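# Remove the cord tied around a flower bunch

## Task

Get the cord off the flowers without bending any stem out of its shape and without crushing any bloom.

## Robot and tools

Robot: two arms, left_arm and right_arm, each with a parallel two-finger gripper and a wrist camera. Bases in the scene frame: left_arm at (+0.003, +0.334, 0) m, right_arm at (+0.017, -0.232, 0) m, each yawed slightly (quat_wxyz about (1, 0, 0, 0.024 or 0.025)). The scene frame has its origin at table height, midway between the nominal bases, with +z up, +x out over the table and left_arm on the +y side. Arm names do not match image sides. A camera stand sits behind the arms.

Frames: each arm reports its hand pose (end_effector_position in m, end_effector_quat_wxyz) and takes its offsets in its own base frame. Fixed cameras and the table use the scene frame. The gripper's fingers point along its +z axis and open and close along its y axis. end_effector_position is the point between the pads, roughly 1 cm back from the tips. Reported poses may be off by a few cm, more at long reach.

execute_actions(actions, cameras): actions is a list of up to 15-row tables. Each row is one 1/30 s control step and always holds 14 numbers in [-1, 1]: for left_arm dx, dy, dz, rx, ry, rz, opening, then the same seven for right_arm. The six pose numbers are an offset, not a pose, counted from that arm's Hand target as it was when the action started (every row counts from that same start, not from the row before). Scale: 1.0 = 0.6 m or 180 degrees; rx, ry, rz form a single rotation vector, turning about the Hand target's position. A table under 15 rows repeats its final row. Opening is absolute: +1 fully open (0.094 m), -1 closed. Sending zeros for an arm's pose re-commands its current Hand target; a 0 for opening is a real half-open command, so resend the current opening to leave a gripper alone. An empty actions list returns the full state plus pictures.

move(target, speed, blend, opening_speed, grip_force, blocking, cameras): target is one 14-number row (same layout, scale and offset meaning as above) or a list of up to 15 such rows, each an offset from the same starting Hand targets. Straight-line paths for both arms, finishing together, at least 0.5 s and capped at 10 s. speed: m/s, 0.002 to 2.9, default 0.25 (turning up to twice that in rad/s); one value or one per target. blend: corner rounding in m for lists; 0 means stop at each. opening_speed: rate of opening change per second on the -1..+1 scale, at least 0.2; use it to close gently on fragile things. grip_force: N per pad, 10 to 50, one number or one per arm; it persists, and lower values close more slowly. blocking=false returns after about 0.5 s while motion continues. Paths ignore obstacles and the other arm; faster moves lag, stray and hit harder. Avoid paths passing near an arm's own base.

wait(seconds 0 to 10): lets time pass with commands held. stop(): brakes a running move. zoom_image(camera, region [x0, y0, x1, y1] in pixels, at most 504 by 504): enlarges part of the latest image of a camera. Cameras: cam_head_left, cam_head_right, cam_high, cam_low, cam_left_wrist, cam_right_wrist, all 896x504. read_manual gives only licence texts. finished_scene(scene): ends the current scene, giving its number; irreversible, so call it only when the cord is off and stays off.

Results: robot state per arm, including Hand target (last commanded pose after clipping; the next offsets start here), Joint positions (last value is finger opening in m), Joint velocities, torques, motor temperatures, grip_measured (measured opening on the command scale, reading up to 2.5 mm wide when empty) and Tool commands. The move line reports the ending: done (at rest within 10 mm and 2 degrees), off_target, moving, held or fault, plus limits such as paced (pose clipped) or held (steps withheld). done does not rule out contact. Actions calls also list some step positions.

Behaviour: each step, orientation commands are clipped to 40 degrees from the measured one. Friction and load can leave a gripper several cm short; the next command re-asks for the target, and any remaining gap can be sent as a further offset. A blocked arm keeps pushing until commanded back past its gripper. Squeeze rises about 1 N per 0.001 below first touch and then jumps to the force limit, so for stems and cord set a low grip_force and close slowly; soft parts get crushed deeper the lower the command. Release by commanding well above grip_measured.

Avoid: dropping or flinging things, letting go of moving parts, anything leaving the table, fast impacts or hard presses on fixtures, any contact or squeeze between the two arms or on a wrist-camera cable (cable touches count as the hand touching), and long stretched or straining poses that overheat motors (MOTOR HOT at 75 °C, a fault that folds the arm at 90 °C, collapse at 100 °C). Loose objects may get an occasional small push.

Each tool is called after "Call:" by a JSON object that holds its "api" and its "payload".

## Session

Call:
{"api": "execute_actions", "payload": {"actions": []}}

Call:
{"api": "zoom_image", "payload": {"camera": "cam_head_left", "region": [310, 170, 490, 340]}}

Scene clock: 0.00 s.
left_arm: end_effector_position=(+0.3744, -0.0621, +0.1680) grip_measured=+1.000 end_effector_quat_wxyz=(+0.571, +0.008, +0.819, +0.059) | right_arm: end_effector_position=(+0.3050, +0.0631, +0.3008) grip_measured=+1.000 end_effector_quat_wxyz=(+0.510, +0.025, +0.840, +0.183)
Joint positions: left_arm=[-0.367 1.214 0.522 0.307 -0.431 -0.055 0.094] | right_arm=[0.075 0.863 0.97 -0.543 -0.219 0.273 0.094]
Joint velocities: within noise
Joint torques (N m): no reading
Motor temperatures (°C): left_arm=[17 19 21 16 16 14 15] | right_arm=[17 16 18 16 13 14 18]
Heat: left arm: 21 °C; right arm: 18 °C.
Hand target: left_arm +0.3765, -0.0623, +0.1780; +0.582, +0.002, +0.811, +0.056 | right_arm +0.3026, +0.0630, +0.3015; +0.509, +0.024, +0.841, +0.183
Tool commands: left_gripper/opening=+1.0 right_gripper/opening=+1.0
camera_calibration:
cam_left_wrist: T_world_to_cam=[[0.050214, -0.992936, -0.107498, -0.0632528], [-0.72486, 0.0378123, -0.687858, 0.42744], [0.687064, 0.112461, -0.717841, -0.0363835], [0, 0, 0, 1]] pos_world=[0.338008, -0.0748768, 0.261101]
cam_right_wrist: T_world_to_cam=[[0.152257, -0.927801, -0.340594, 0.117467], [-0.83332, 0.0647777, -0.548982, 0.447852], [0.531409, 0.36741, -0.763292, 0.132102], [0, 0, 0, 1]] pos_world=[0.285119, 0.0314391, 0.386704]

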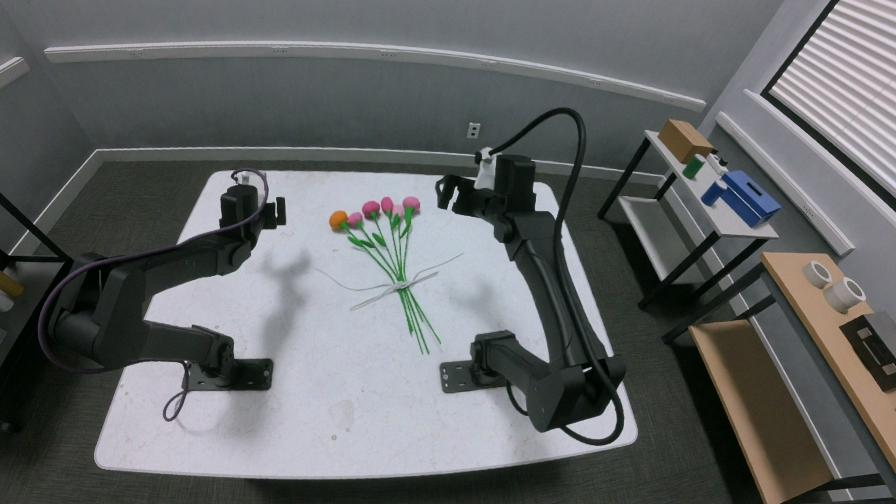

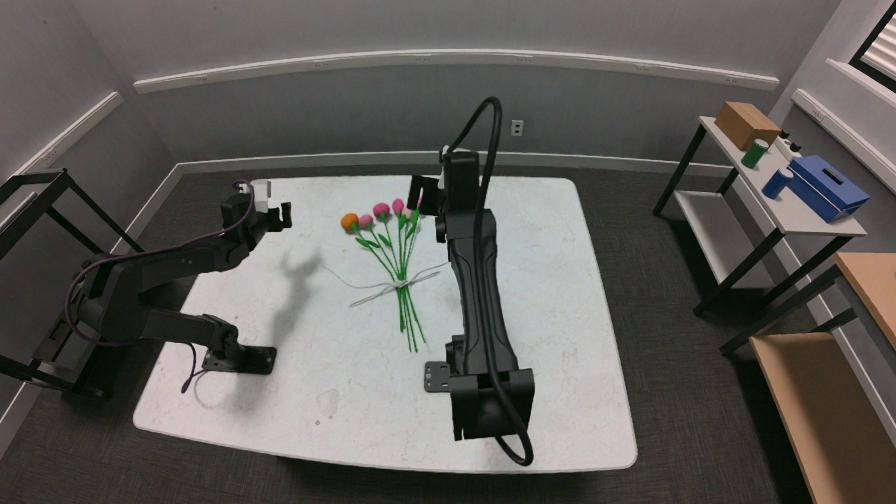

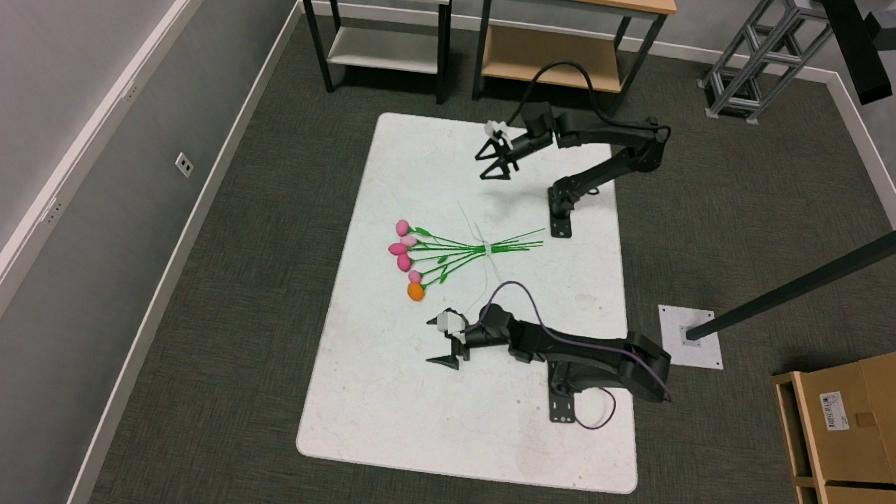

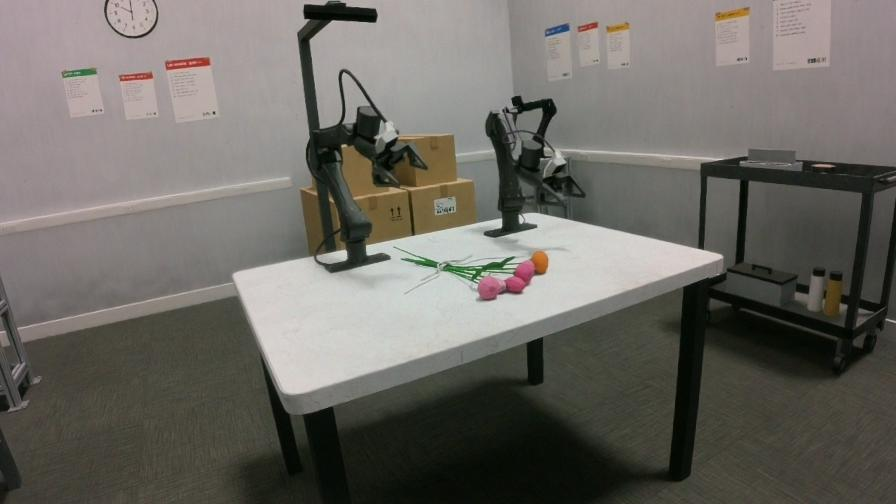

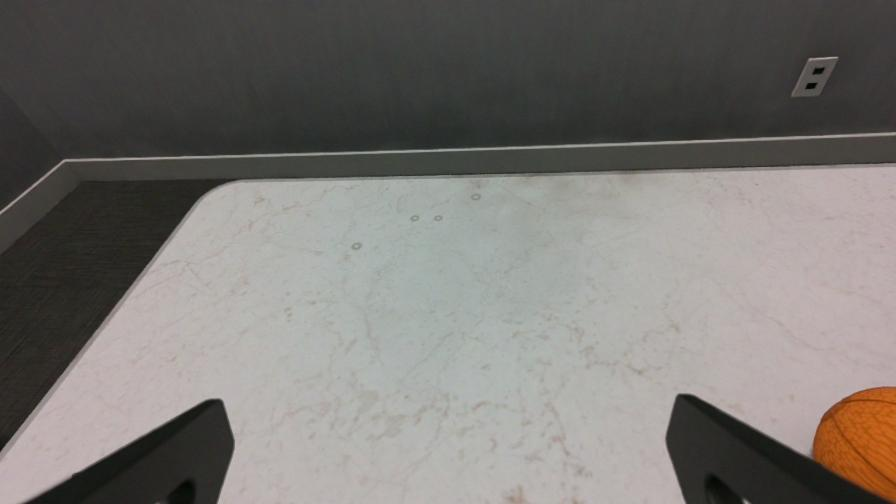

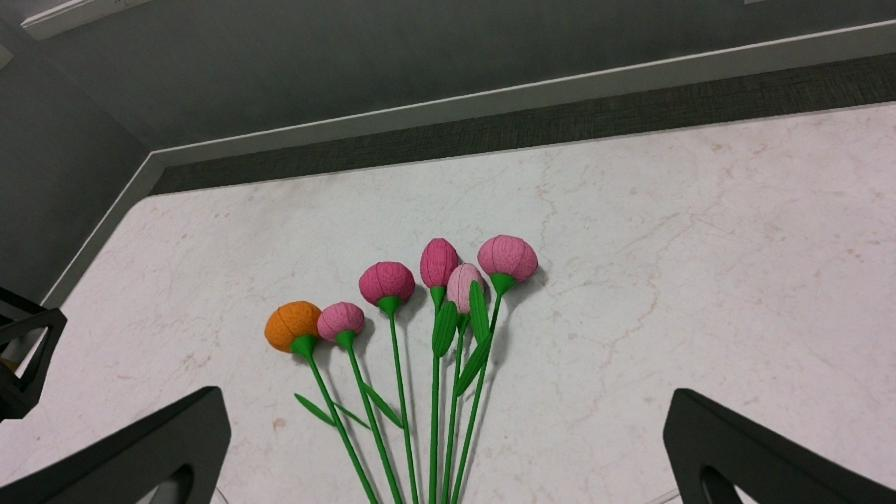

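Scaled by 2.800 from the camera's 896x504 image, which has a finer 1280x720 frame.

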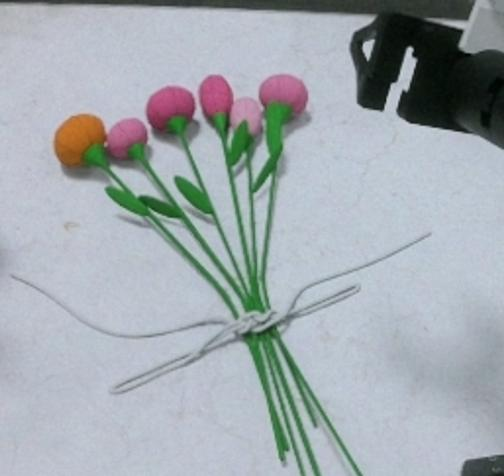

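Call:
{"api": "move", "payload": {"target": [-0.191,-0.25,-0.063,-0.240,0.337,0.288,0.2,0.054,-0.055,-0.269,0.084,0.371,-0.303,0.2], "speed": 0.35, "cameras": ["cam_left_wrist","cam_right_wrist"]}}

Scene clock: 13.53 s.
left_arm: end_effector_position=(+0.2594, -0.2141, +0.1362) grip_measured=+0.203 end_effector_quat_wxyz=(+0.000, -0.492, +0.871, -0.003) | right_arm: end_effector_position=(+0.3324, +0.0307, +0.1372) grip_measured=+0.202 end_effector_quat_wxyz=(+0.002, +0.530, +0.848, +0.000)
Joint positions: left_arm=[-0.692 1.811 1.618 -1.371 0.002 -1.72 0.056] | right_arm=[0.091 1.804 1.613 -1.375 0.003 1.208 0.056]
Joint torques (N m): left_arm=[0.51 -8.03 8.08 0.24 -0.04 -0.2] | right_arm=[-0.34 -7.73 8.36 -0.1 -0.01 0.1]
Heat: left arm: 23 °C; right arm: 20 °C.
Hand target: left_arm +0.2619, -0.2124, +0.1402; +0.001, -0.499, +0.867, +0.000 | right_arm +0.3351, +0.0300, +0.1403; +0.000, +0.537, +0.844, +0.001
Off the commanded pose: left_arm 0.005 m, 1 deg | right_arm 0.004 m, 1 deg.
move: done
camera_calibration:
cam_left_wrist: T_world_to_cam=[[0.854212, -0.519835, 0.00967719, -0.335035], [-0.469636, -0.763469, 0.443348, -0.0638716], [-0.22308, -0.383258, -0.896297, 0.19106], [0, 0, 0, 1]] pos_world=[0.298816, -0.149702, 0.202806]
cam_right_wrist: T_world_to_cam=[[-0.900392, -0.434892, -0.0127981, 0.31725], [-0.3886, 0.790626, 0.473181, 0.0726501], [-0.195664, 0.431022, -0.880872, 0.260419], [0, 0, 0, 1]] pos_world=[0.364836, -0.0317156, 0.199079]
Images, in order (width x height): cam_left_wrist 896x504, cam_right_wrist 896x504.

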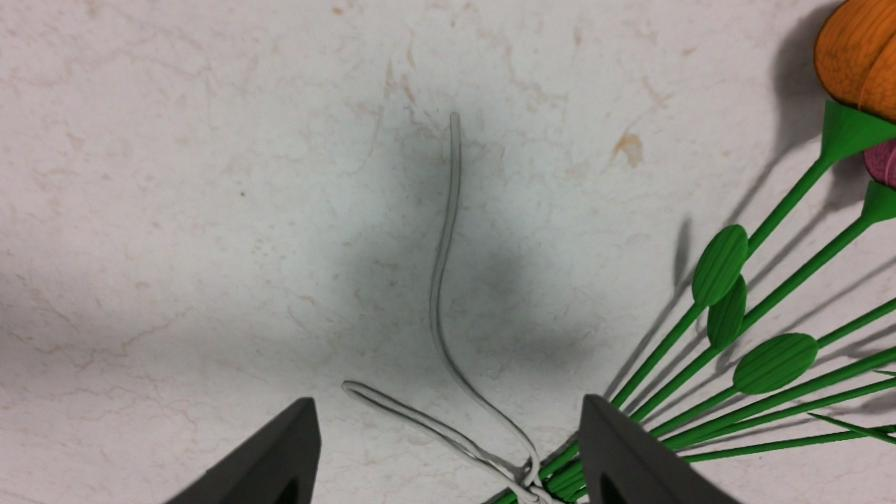

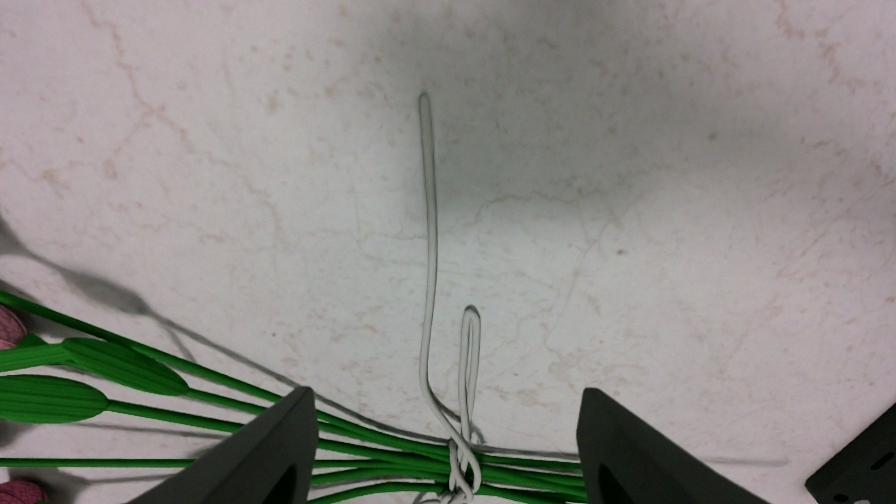

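Call:
{"api": "move", "payload": {"target": [[0,0,-0.17,0,0,0,0,0.017,0.009,-0.165,0,0,0,0],[0,0,-0.235,0,0,0,-0.1,0.014,0.009,-0.221,0,0,0,-0.1]], "speed": [0.15,0.04], "cameras": ["cam_left_wrist","cam_right_wrist"]}}

Scene clock: 21.03 s.
left_arm: end_effector_position=(+0.2595, -0.2147, +0.0090) grip_measured=-0.097 end_effector_quat_wxyz=(-0.002, -0.492, +0.870, -0.002) | right_arm: end_effector_position=(+0.3492, +0.0325, +0.0189) grip_measured=-0.098 end_effector_quat_wxyz=(+0.011, +0.536, +0.844, +0.007)
Joint positions: left_arm=[-0.692 1.912 1.229 -0.885 0.004 -1.721 0.042] | right_arm=[0.091 1.925 1.29 -0.91 0.001 1.222 0.042]
Joint torques (N m): left_arm=[0.51 -7.69 3.77 0.85 -0.05 -0.1] | right_arm=[0.64 -8.16 4.22 0.28 0 0.06]
Heat: left arm: 23 °C; right arm: 20 °C.
Hand target: left_arm +0.2618, -0.2123, -0.0008; +0.001, -0.499, +0.867, +0.000 | right_arm +0.3435, +0.0354, +0.0076; +0.000, +0.537, +0.844, +0.001
Off the commanded pose: left_arm 0.010 m, 1 deg | right_arm 0.013 m, 1 deg.
move: off_target (right_arm); target 2's new opening was sent with right_arm's hand 0.013 m and 1 deg from that target
camera_calibration:
cam_left_wrist: T_world_to_cam=[[0.854837, -0.518862, 0.00594849, -0.334141], [-0.46693, -0.764176, 0.444985, -0.00873694], [-0.22634, -0.383167, -0.895518, 0.0776371], [0, 0, 0, 1]] pos_world=[0.299129, -0.150302, 0.0754008]
cam_right_wrist: T_world_to_cam=[[-0.906054, -0.421776, -0.0342286, 0.333747], [-0.387497, 0.794467, 0.467619, 0.133371], [-0.170037, 0.436951, -0.883267, 0.149722], [0, 0, 0, 1]] pos_world=[0.379532, -0.0306137, 0.0813011]
Images, in order (width x height): cam_left_wrist 896x504, cam_right_wrist 896x504.

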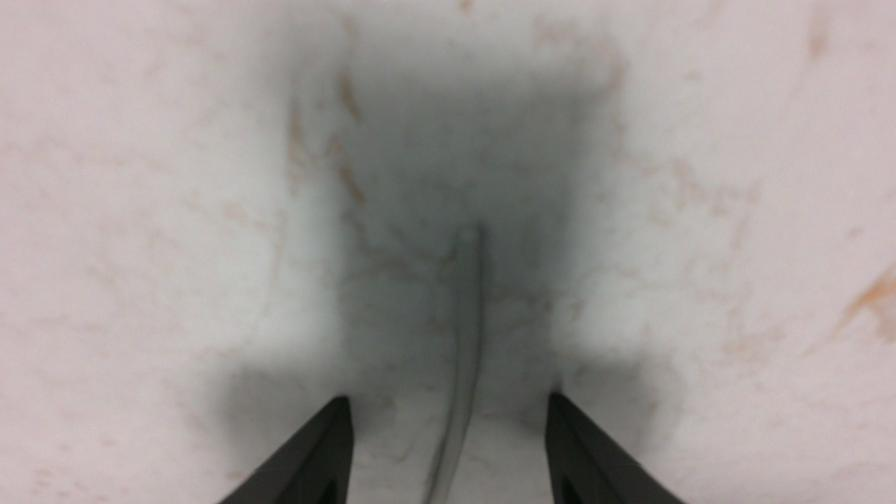

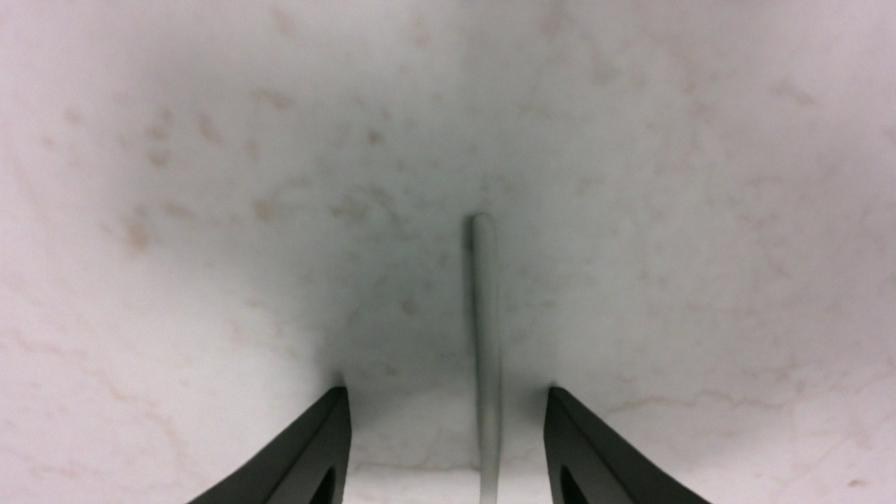

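Call:
{"api": "move", "payload": {"target": [[0,0,0,0,0,0,-0.1,-0.002,0.002,-0.009,0,0,0,-0.1],[0.0,0,0.004,0,0,0,-1,0,0,-0.006,0,0,0,-1]], "speed": 0.04, "opening_speed": 0.8, "cameras": ["cam_left_wrist","cam_right_wrist"]}}

Scene clock: 25.07 s.
left_arm: end_effector_position=(+0.2599, -0.2152, +0.0090) grip_measured=-0.946 end_effector_quat_wxyz=(-0.001, -0.492, +0.870, -0.003) | right_arm: end_effector_position=(+0.3509, +0.0337, +0.0179) grip_measured=-0.939 end_effector_quat_wxyz=(+0.014, +0.536, +0.844, +0.011)
Joint positions: left_arm=[-0.692 1.912 1.229 -0.883 0.005 -1.721 0.003] | right_arm=[0.093 1.925 1.285 -0.896 0 1.226 0.003]
Joint torques (N m): left_arm=[0.53 -8.03 4.21 0.74 -0.06 -0.1] | right_arm=[0.4 -7.65 3.96 0.35 -0.02 0.04]
Heat: left arm: 23 °C; right arm: 20 °C.
Hand target: left_arm +0.2619, -0.2123, +0.0016; +0.001, -0.499, +0.867, +0.000 | right_arm +0.3434, +0.0355, +0.0039; +0.000, +0.537, +0.844, +0.001
Off the commanded pose: left_arm 0.008 m, 1 deg | right_arm 0.016 m, 2 deg.
move: off_target (right_arm); target 2's new opening was sent with right_arm's hand 0.015 m and 2 deg from that target
camera_calibration:
cam_left_wrist: T_world_to_cam=[[0.855035, -0.518508, 0.00809883, -0.334712], [-0.467289, -0.763614, 0.445571, -0.00867524], [-0.224848, -0.384763, -0.89521, 0.0768794], [0, 0, 0, 1]] pos_world=[0.299423, -0.150595, 0.0753994]
cam_right_wrist: T_world_to_cam=[[-0.906187, -0.420647, -0.0433684, 0.335937], [-0.390772, 0.793778, 0.466062, 0.134706], [-0.161623, 0.439287, -0.883688, 0.14544], [0, 0, 0, 1]] pos_world=[0.380567, -0.0295053, 0.0803113]
Images, in order (width x height): cam_left_wrist 896x504, cam_right_wrist 896x504.

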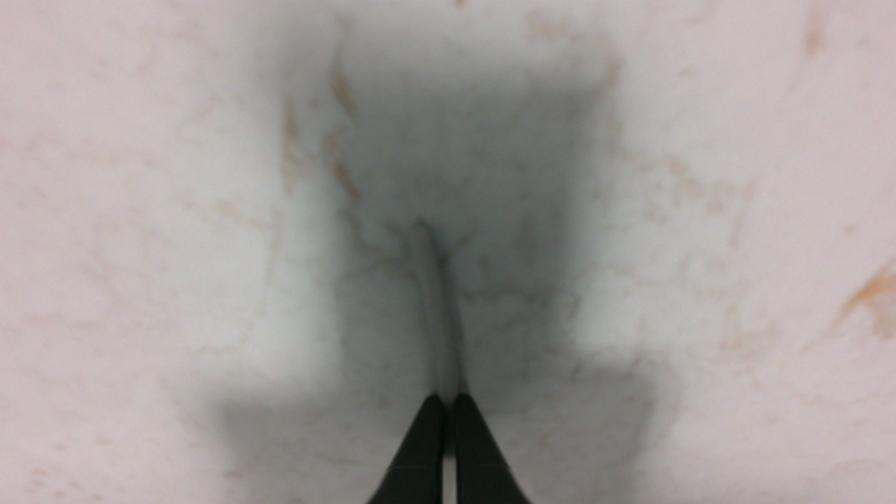

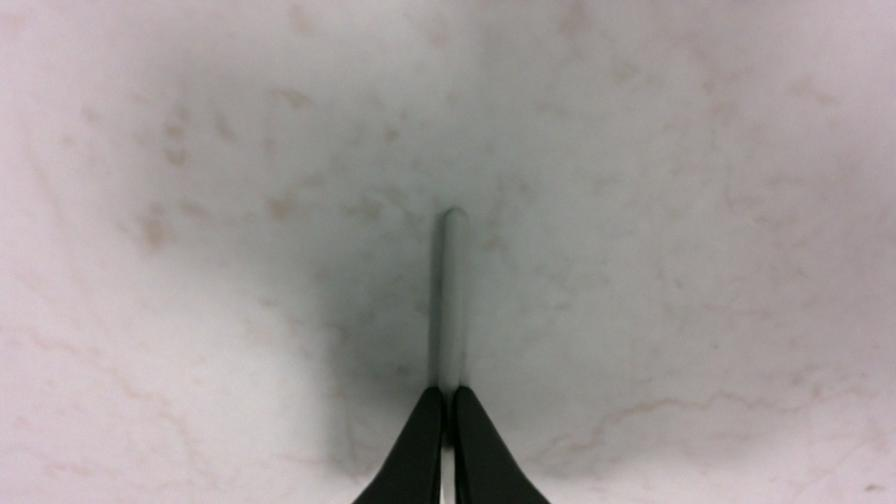

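Call:
{"api": "move", "payload": {"target": [[-0.058,0.118,0.018,0,0,0,-1,-0.118,-0.162,0.02,0,0,0,-1]], "speed": 0.07, "cameras": ["cam_head_left","cam_high"]}}

Call:
{"api": "zoom_image", "payload": {"camera": "cam_head_left", "region": [310, 190, 490, 360]}}

Scene clock: 33.03 s.
left_arm: end_effector_position=(+0.2299, -0.1504, +0.0091) grip_measured=-0.948 end_effector_quat_wxyz=(-0.007, -0.498, +0.867, -0.010) | right_arm: end_effector_position=(+0.2826, -0.0587, +0.0168) grip_measured=-0.940 end_effector_quat_wxyz=(+0.003, +0.539, +0.842, +0.012)
Joint positions: left_arm=[-0.569 1.689 0.947 -0.819 0.021 -1.612 0.002] | right_arm=[-0.221 1.72 1.018 -0.854 -0.021 0.917 0.003]
Joint torques (N m): left_arm=[0.53 -9.07 4.1 0.27 -0.2 0.04] | right_arm=[-0.49 -9.09 3.81 0.03 0.16 -0.11]
Heat: left arm: 23 °C; right arm: 19 °C.
Hand target: left_arm +0.2270, -0.1415, +0.0125; +0.001, -0.499, +0.867, +0.000 | right_arm +0.2726, -0.0617, +0.0160; +0.000, +0.537, +0.844, +0.001
Off the commanded pose: left_arm 0.010 m, 1 deg | right_arm 0.010 m, 1 deg.
move: done
Images, in order (width x height): cam_head_left 896x504, cam_high 896x504.

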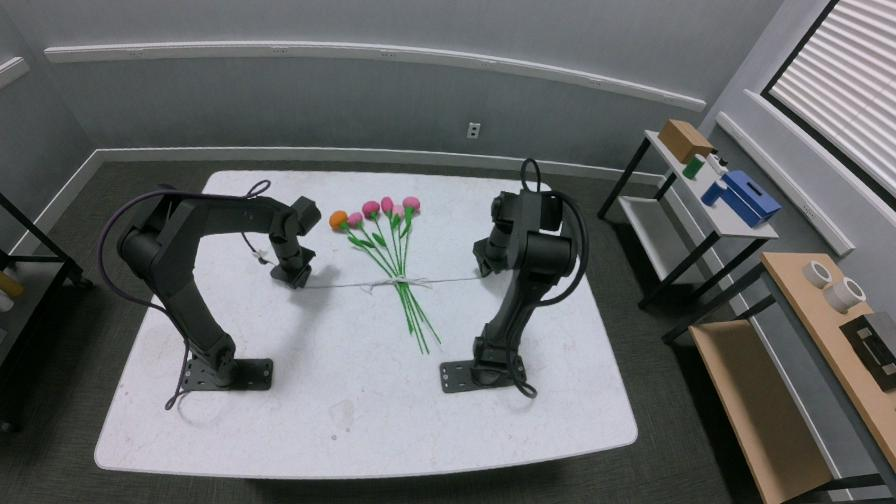

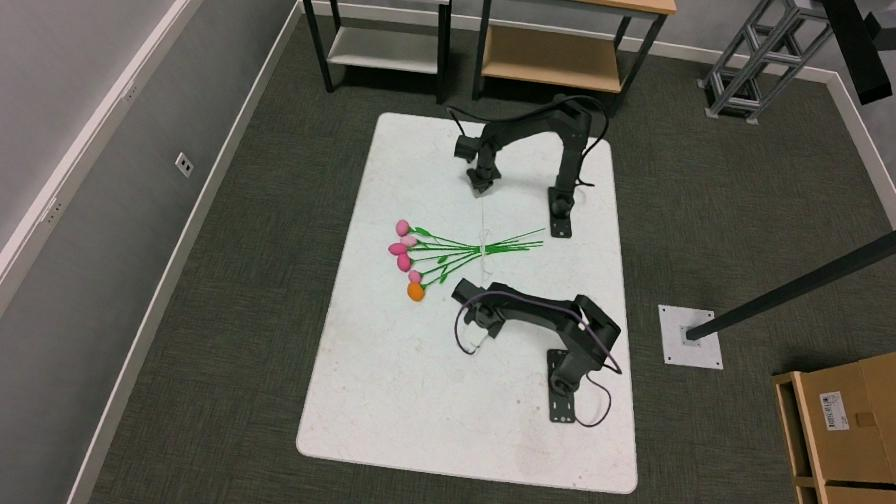

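Scaled by 2.800 from the camera's 896x504 image, which has a finer 1280x720 frame.

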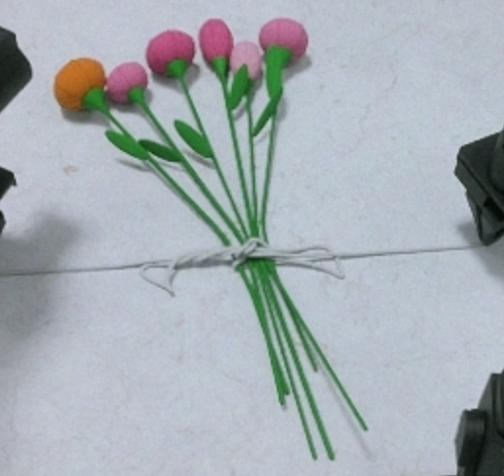

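Call:
{"api": "move", "payload": {"target": [[0.005,0.10,0.02,0,0,0,-1,0.01,-0.10,0.015,0,0,0,-1]], "speed": 0.07, "cameras": ["cam_head_left"]}}

Call:
{"api": "zoom_image", "payload": {"camera": "cam_head_left", "region": [310, 190, 490, 360]}}

Scene clock: 37.20 s.
left_arm: end_effector_position=(+0.2338, -0.0872, +0.0204) grip_measured=-0.948 end_effector_quat_wxyz=(-0.005, -0.499, +0.867, -0.006) | right_arm: end_effector_position=(+0.2758, -0.1158, +0.0236) grip_measured=-0.940 end_effector_quat_wxyz=(+0.000, +0.540, +0.842, +0.010)
Joint positions: left_arm=[-0.35 1.581 0.882 -0.869 0.015 -1.395 0.002] | right_arm=[-0.412 1.757 1.092 -0.904 -0.019 0.728 0.003]
Joint torques (N m): left_arm=[0.35 -8.27 4.46 0.28 -0.15 0.01] | right_arm=[-0.32 -6.56 7.69 0 0.17 -0.11]
Heat: left arm: 22 °C; right arm: 19 °C.
Hand target: left_arm +0.2301, -0.0815, +0.0245; +0.001, -0.499, +0.867, +0.000 | right_arm +0.2787, -0.1217, +0.0251; +0.000, +0.537, +0.844, +0.001
Off the commanded pose: left_arm 0.008 m, 1 deg | right_arm 0.007 m, 1 deg.
move: done
Images, in order (width x height): cam_head_left 896x504.

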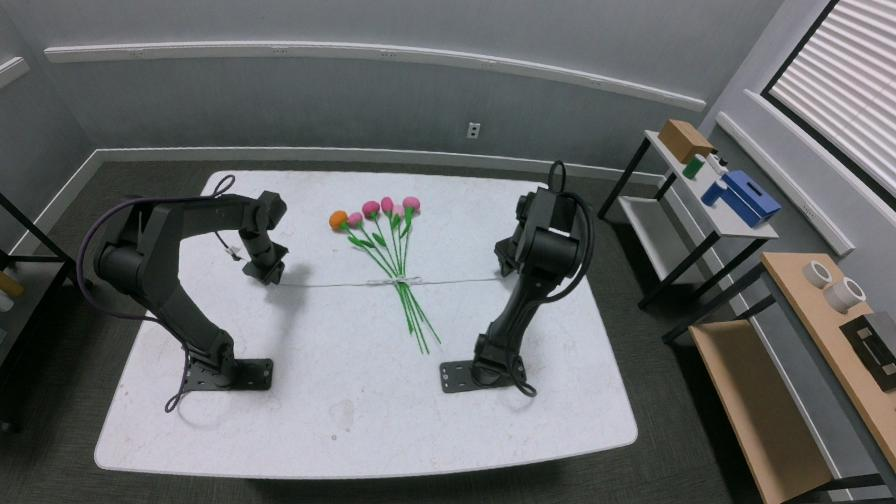

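Scaled by 2.800 from the camera's 896x504 image, which has a finer 1280x720 frame.

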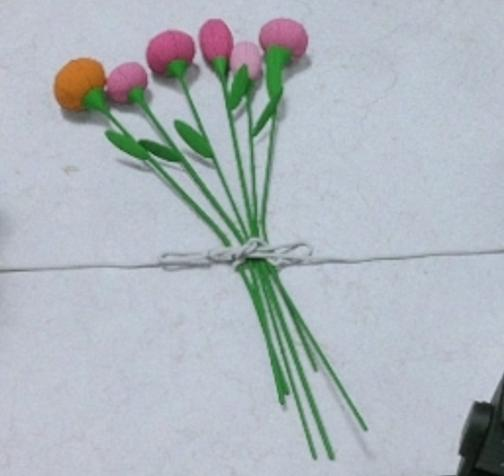

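Call:
{"api": "move", "payload": {"target": [[0.005,0.15,0.01,0,0,0,-1,0.02,-0.13,0.01,0,0,0,-1]], "speed": 0.07, "cameras": ["cam_head_left"]}}

Call:
{"api": "zoom_image", "payload": {"camera": "cam_head_left", "region": [310, 190, 490, 360]}}

Scene clock: 43.03 s.
left_arm: end_effector_position=(+0.2353, +0.0050, +0.0252) grip_measured=-0.948 end_effector_quat_wxyz=(-0.006, -0.499, +0.866, -0.004) | right_arm: end_effector_position=(+0.2890, -0.1935, +0.0310) grip_measured=-0.940 end_effector_quat_wxyz=(+0.002, +0.539, +0.842, +0.008)
Joint positions: left_arm=[0.027 1.528 0.851 -0.901 0.013 -1.018 0.002] | right_arm=[-0.602 1.917 1.332 -0.982 -0.017 0.538 0.003]
Joint torques (N m): left_arm=[0.35 -7.73 5.04 0.29 -0.12 0.03] | right_arm=[-0.2 -8.06 8.05 -0.03 0.16 -0.11]
Heat: left arm: 22 °C; right arm: 20 °C.
Hand target: left_arm +0.2331, +0.0084, +0.0305; +0.001, -0.499, +0.867, +0.000 | right_arm +0.2907, -0.1998, +0.0311; +0.000, +0.537, +0.844, +0.001
Off the commanded pose: left_arm 0.007 m, 1 deg | right_arm 0.006 m, 1 deg.
move: done
Images, in order (width x height): cam_head_left 896x504.

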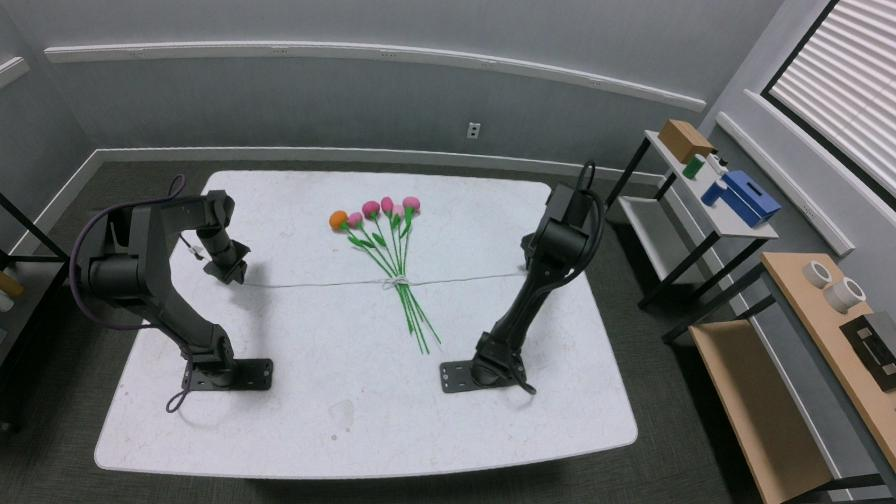

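Scaled by 2.800 from the camera's 896x504 image, which has a finer 1280x720 frame.

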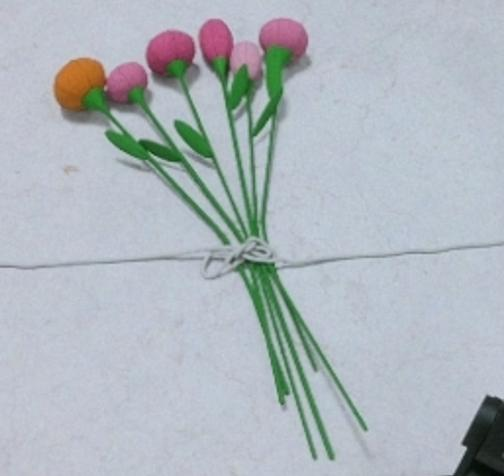

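Call:
{"api": "move", "payload": {"target": [[0.005,0.10,0.0,0,0,0,-1,0.0,-0.01,0.0,0,0,0,-1]], "speed": 0.07, "cameras": ["cam_head_left","cam_high"]}}

Call:
{"api": "zoom_image", "payload": {"camera": "cam_head_left", "region": [360, 250, 440, 310]}}

Call:
{"api": "zoom_image", "payload": {"camera": "cam_high", "region": [430, 210, 530, 280]}}

Scene clock: 48.27 s.
left_arm: end_effector_position=(+0.2314, +0.0640, +0.0260) grip_measured=-0.948 end_effector_quat_wxyz=(-0.004, -0.499, +0.866, -0.005) | right_arm: end_effector_position=(+0.2896, -0.1983, +0.0309) grip_measured=-0.940 end_effector_quat_wxyz=(+0.002, +0.538, +0.843, +0.008)
Joint positions: left_arm=[0.274 1.544 0.87 -0.903 0.011 -0.772 0.002] | right_arm=[-0.612 1.93 1.348 -0.987 -0.017 0.524 0.003]
Joint torques (N m): left_arm=[0.32 -4.92 7.53 0.34 -0.1 0.02] | right_arm=[-0.59 -8.06 8.03 0.01 0.12 -0.11]
Heat: left arm: 22 °C; right arm: 20 °C.
Hand target: left_arm +0.2361, +0.0685, +0.0305; +0.001, -0.499, +0.867, +0.000 | right_arm +0.2907, -0.2057, +0.0310; +0.000, +0.537, +0.844, +0.001
Off the commanded pose: left_arm 0.008 m, 1 deg | right_arm 0.008 m, 1 deg.
move: done
Images, in order (width x height): cam_head_left 896x504, cam_high 896x504.

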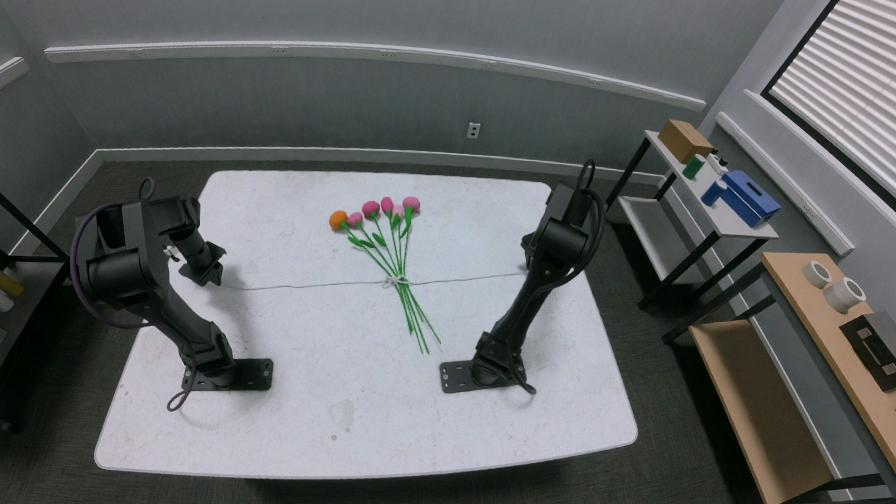

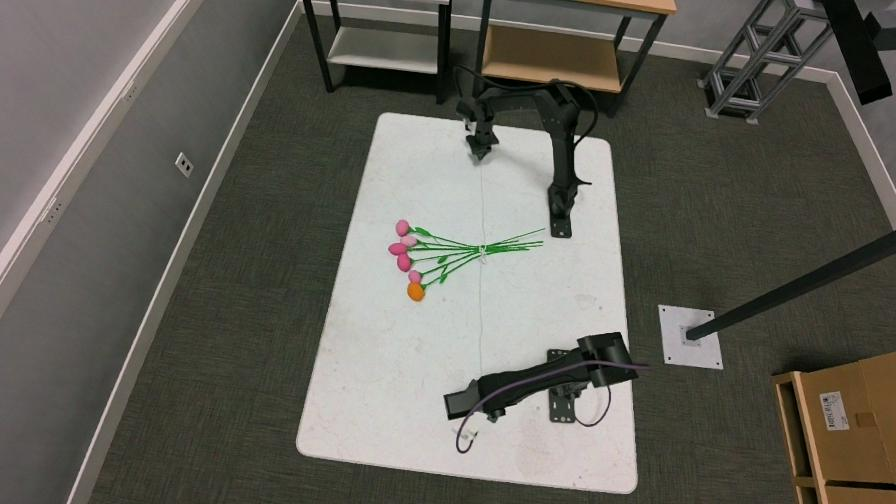

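Scaled by 6.300 from the camera's 896x504 image, which has a finer 1280x720 frame.

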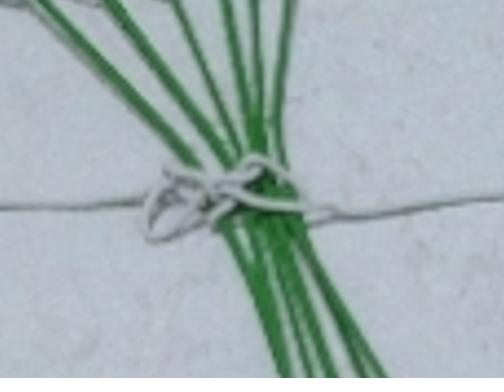

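Scaled by 5.040 from the camera's 896x504 image, which has a finer 1280x720 frame.

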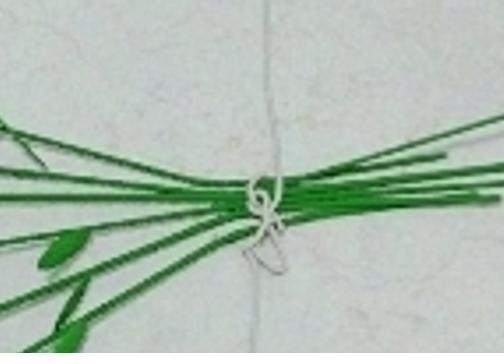

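Call:
{"api": "move", "payload": {"target": [[0.0,0.07,0.0,0,0,0,-1,0.0,0,0.0,0,0,0,-1]], "speed": 0.06, "cameras": ["cam_head_left","cam_high"]}}

Call:
{"api": "zoom_image", "payload": {"camera": "cam_head_left", "region": [360, 250, 440, 310]}}

Call:
{"api": "zoom_image", "payload": {"camera": "cam_high", "region": [430, 210, 530, 280]}}

Scene clock: 51.73 s.
left_arm: end_effector_position=(+0.2318, +0.1052, +0.0261) grip_measured=-0.948 end_effector_quat_wxyz=(-0.004, -0.499, +0.866, -0.005) | right_arm: end_effector_position=(+0.2895, -0.1983, +0.0309) grip_measured=-0.940 end_effector_quat_wxyz=(+0.002, +0.538, +0.843, +0.008)
Joint positions: left_arm=[0.429 1.6 0.926 -0.905 0.01 -0.616 0.002] | right_arm=[-0.612 1.93 1.348 -0.987 -0.017 0.524 0.003]
Joint torques (N m): left_arm=[0.36 -5.49 7.57 0.34 -0.1 0.07] | right_arm=[-0.58 -8.06 8.08 -0.01 0.12 -0.13]
Heat: left arm: 23 °C; right arm: 20 °C.
Hand target: left_arm +0.2360, +0.1105, +0.0305; +0.001, -0.499, +0.867, +0.000 | right_arm +0.2906, -0.2057, +0.0310; +0.000, +0.537, +0.844, +0.001
Off the commanded pose: left_arm 0.008 m, 1 deg | right_arm 0.008 m, 1 deg.
move: done
Images, in order (width x height): cam_head_left 896x504, cam_high 896x504.

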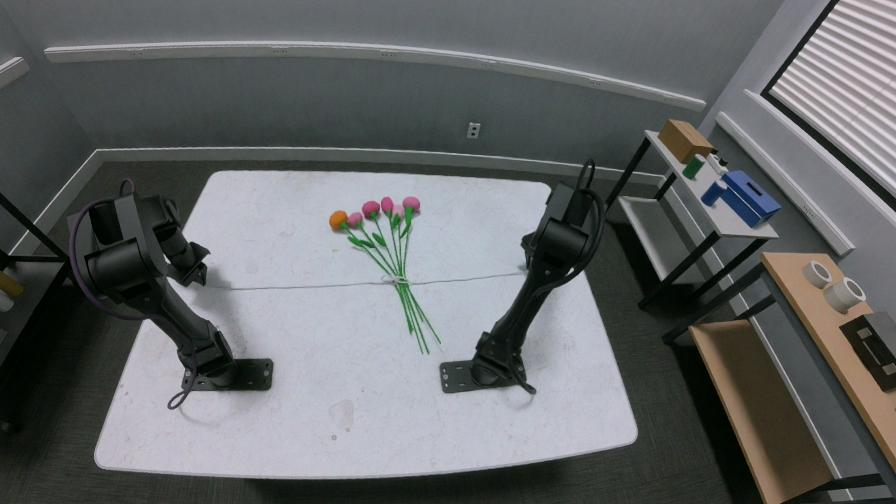

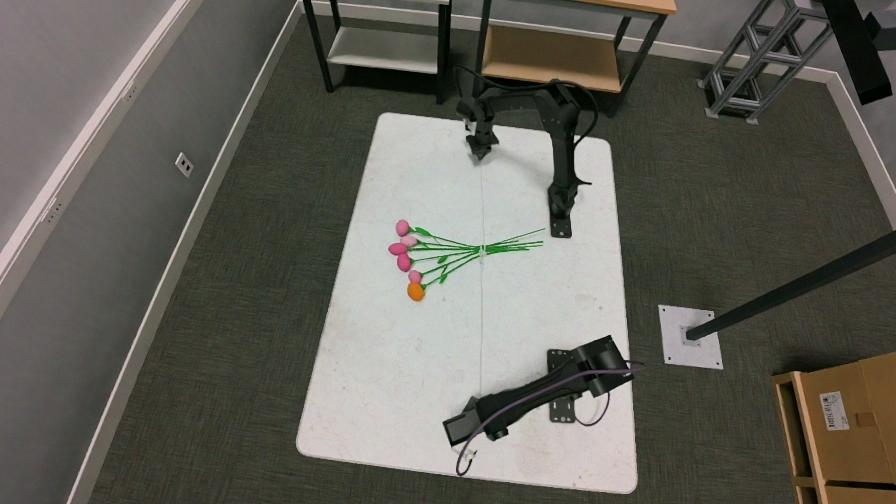

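Scaled by 6.300 from the camera's 896x504 image, which has a finer 1280x720 frame.

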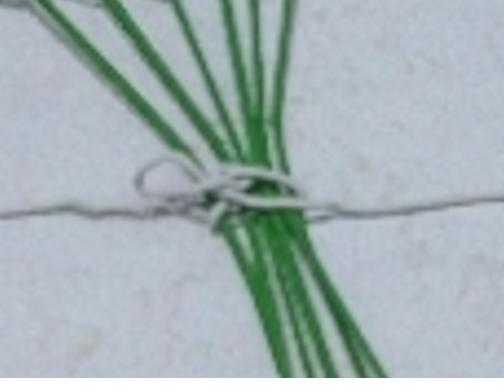

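Scaled by 5.040 from the camera's 896x504 image, which has a finer 1280x720 frame.

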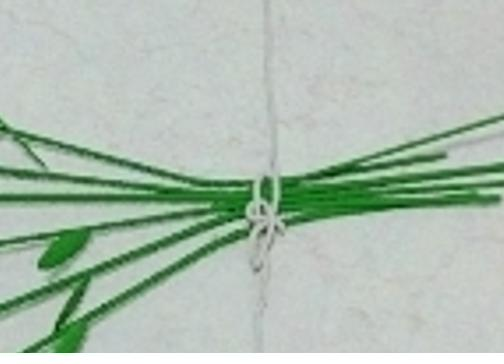

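Call:
{"api": "execute_actions", "payload": {"actions": [], "cameras": ["cam_head_left","cam_high","cam_right_wrist","cam_left_wrist"]}}

Call:
{"api": "zoom_image", "payload": {"camera": "cam_head_left", "region": [380, 180, 600, 300]}}

Call:
{"api": "zoom_image", "payload": {"camera": "cam_left_wrist", "region": [300, 100, 700, 400]}}

Scene clock: 60.70 s.
left_arm: end_effector_position=(+0.2318, +0.1052, +0.0261) grip_measured=-0.948 end_effector_quat_wxyz=(-0.004, -0.499, +0.867, -0.005) | right_arm: end_effector_position=(+0.2895, -0.1983, +0.0309) grip_measured=-0.940 end_effector_quat_wxyz=(+0.002, +0.538, +0.843, +0.008)
Joint positions: left_arm=[0.429 1.6 0.926 -0.905 0.01 -0.616 0.002] | right_arm=[-0.612 1.93 1.348 -0.987 -0.017 0.524 0.003]
Joint velocities: within noise
Joint torques (N m): left_arm=[0.36 -5.48 7.56 0.34 -0.1 0.05] | right_arm=[-0.58 -8.21 8.1 -0.04 0.18 -0.12]
Motor temperatures (°C): left_arm=[17 21 23 17 16 14 16] | right_arm=[17 17 20 16 13 14 20]
Heat: left arm: 23 °C; right arm: 20 °C.
Hand target: left_arm +0.2360, +0.1105, +0.0305; +0.001, -0.499, +0.867, +0.000 | right_arm +0.2906, -0.2057, +0.0310; +0.000, +0.537, +0.844, +0.001
Tool commands: left_gripper/opening=-1.0 right_gripper/opening=-1.0
Off the commanded pose: left_arm 0.008 m, 1 deg | right_arm 0.008 m, 1 deg.
camera_calibration:
cam_left_wrist: T_world_to_cam=[[0.863068, -0.505028, 0.00781095, -0.147999], [-0.453785, -0.768519, 0.451063, 0.212404], [-0.221797, -0.392843, -0.892458, 0.209125], [0, 0, 0, 1]] pos_world=[0.270502, 0.170646, 0.0919837]
cam_right_wrist: T_world_to_cam=[[-0.908181, -0.417769, -0.0260189, 0.18383], [-0.377478, 0.79056, 0.482208, 0.28379], [-0.180882, 0.447753, -0.87567, 0.255985], [0, 0, 0, 1]] pos_world=[0.320379, -0.262173, 0.0920962]
Images, in order (width x height): cam_head_left 896x504, cam_high 896x504, cam_left_wrist 896x504, cam_right_wrist 896x504.

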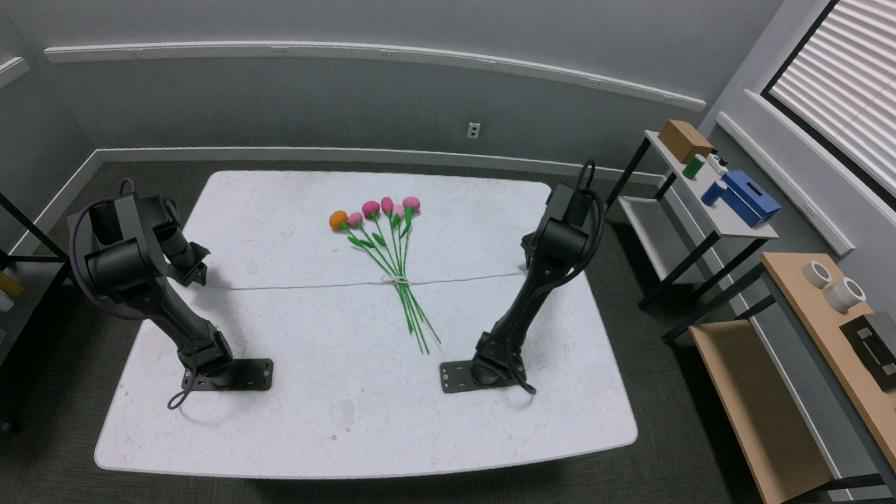

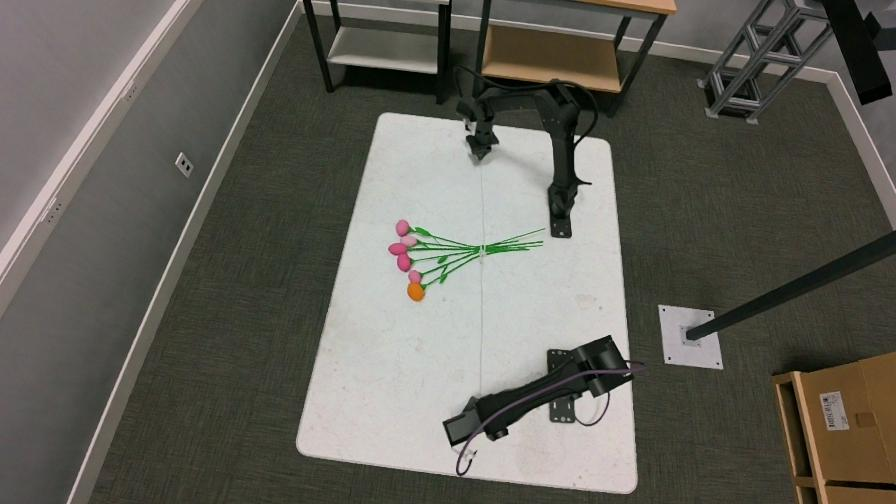

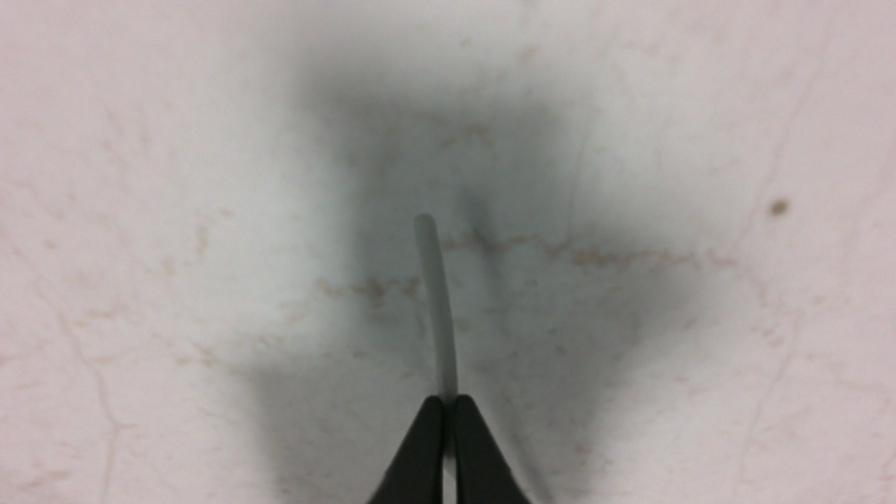

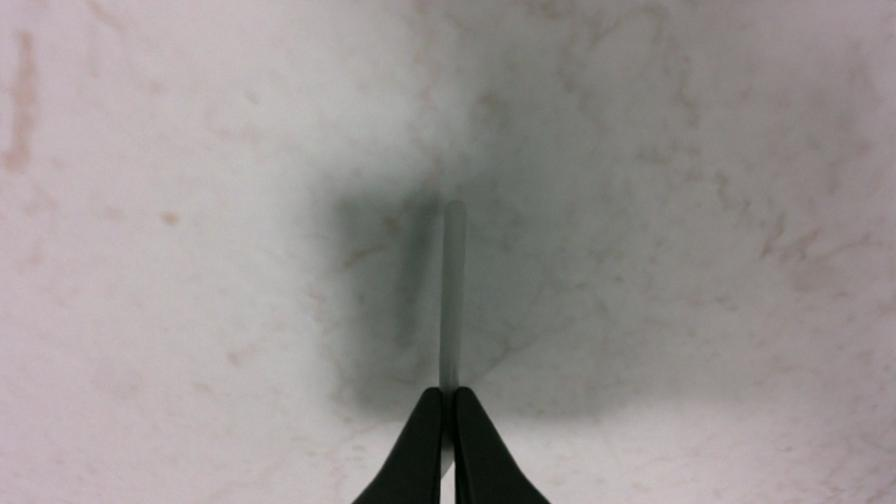

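Scaled by 2.291 from the camera's 896x504 image, which has a finer 1280x720 frame.

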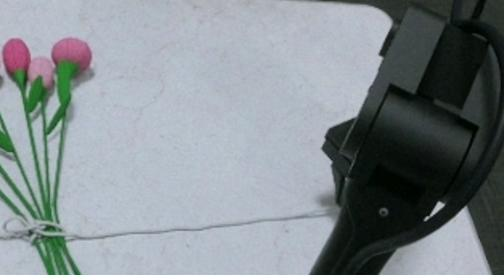

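Scaled by 1.260 from the camera's 896x504 image, which has a finer 1280x720 frame.

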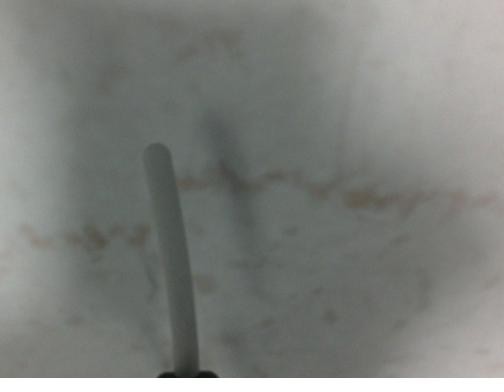

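Call:
{"api": "zoom_image", "payload": {"camera": "cam_head_left", "region": [360, 262, 440, 307]}}

Call:
{"api": "zoom_image", "payload": {"camera": "cam_high", "region": [450, 230, 520, 270]}}

Scaled by 6.300 from the camera's 896x504 image, which has a finer 1280x720 frame.

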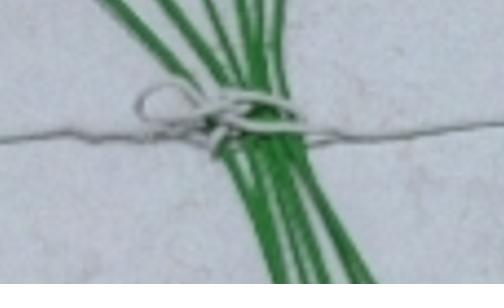

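Scaled by 7.200 from the camera's 896x504 image, which has a finer 1280x720 frame.

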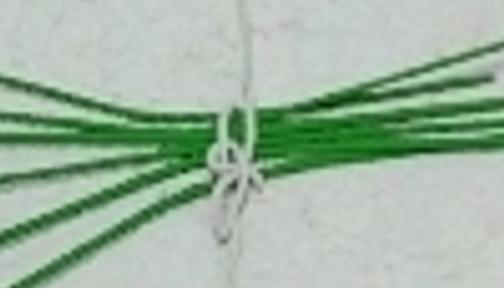

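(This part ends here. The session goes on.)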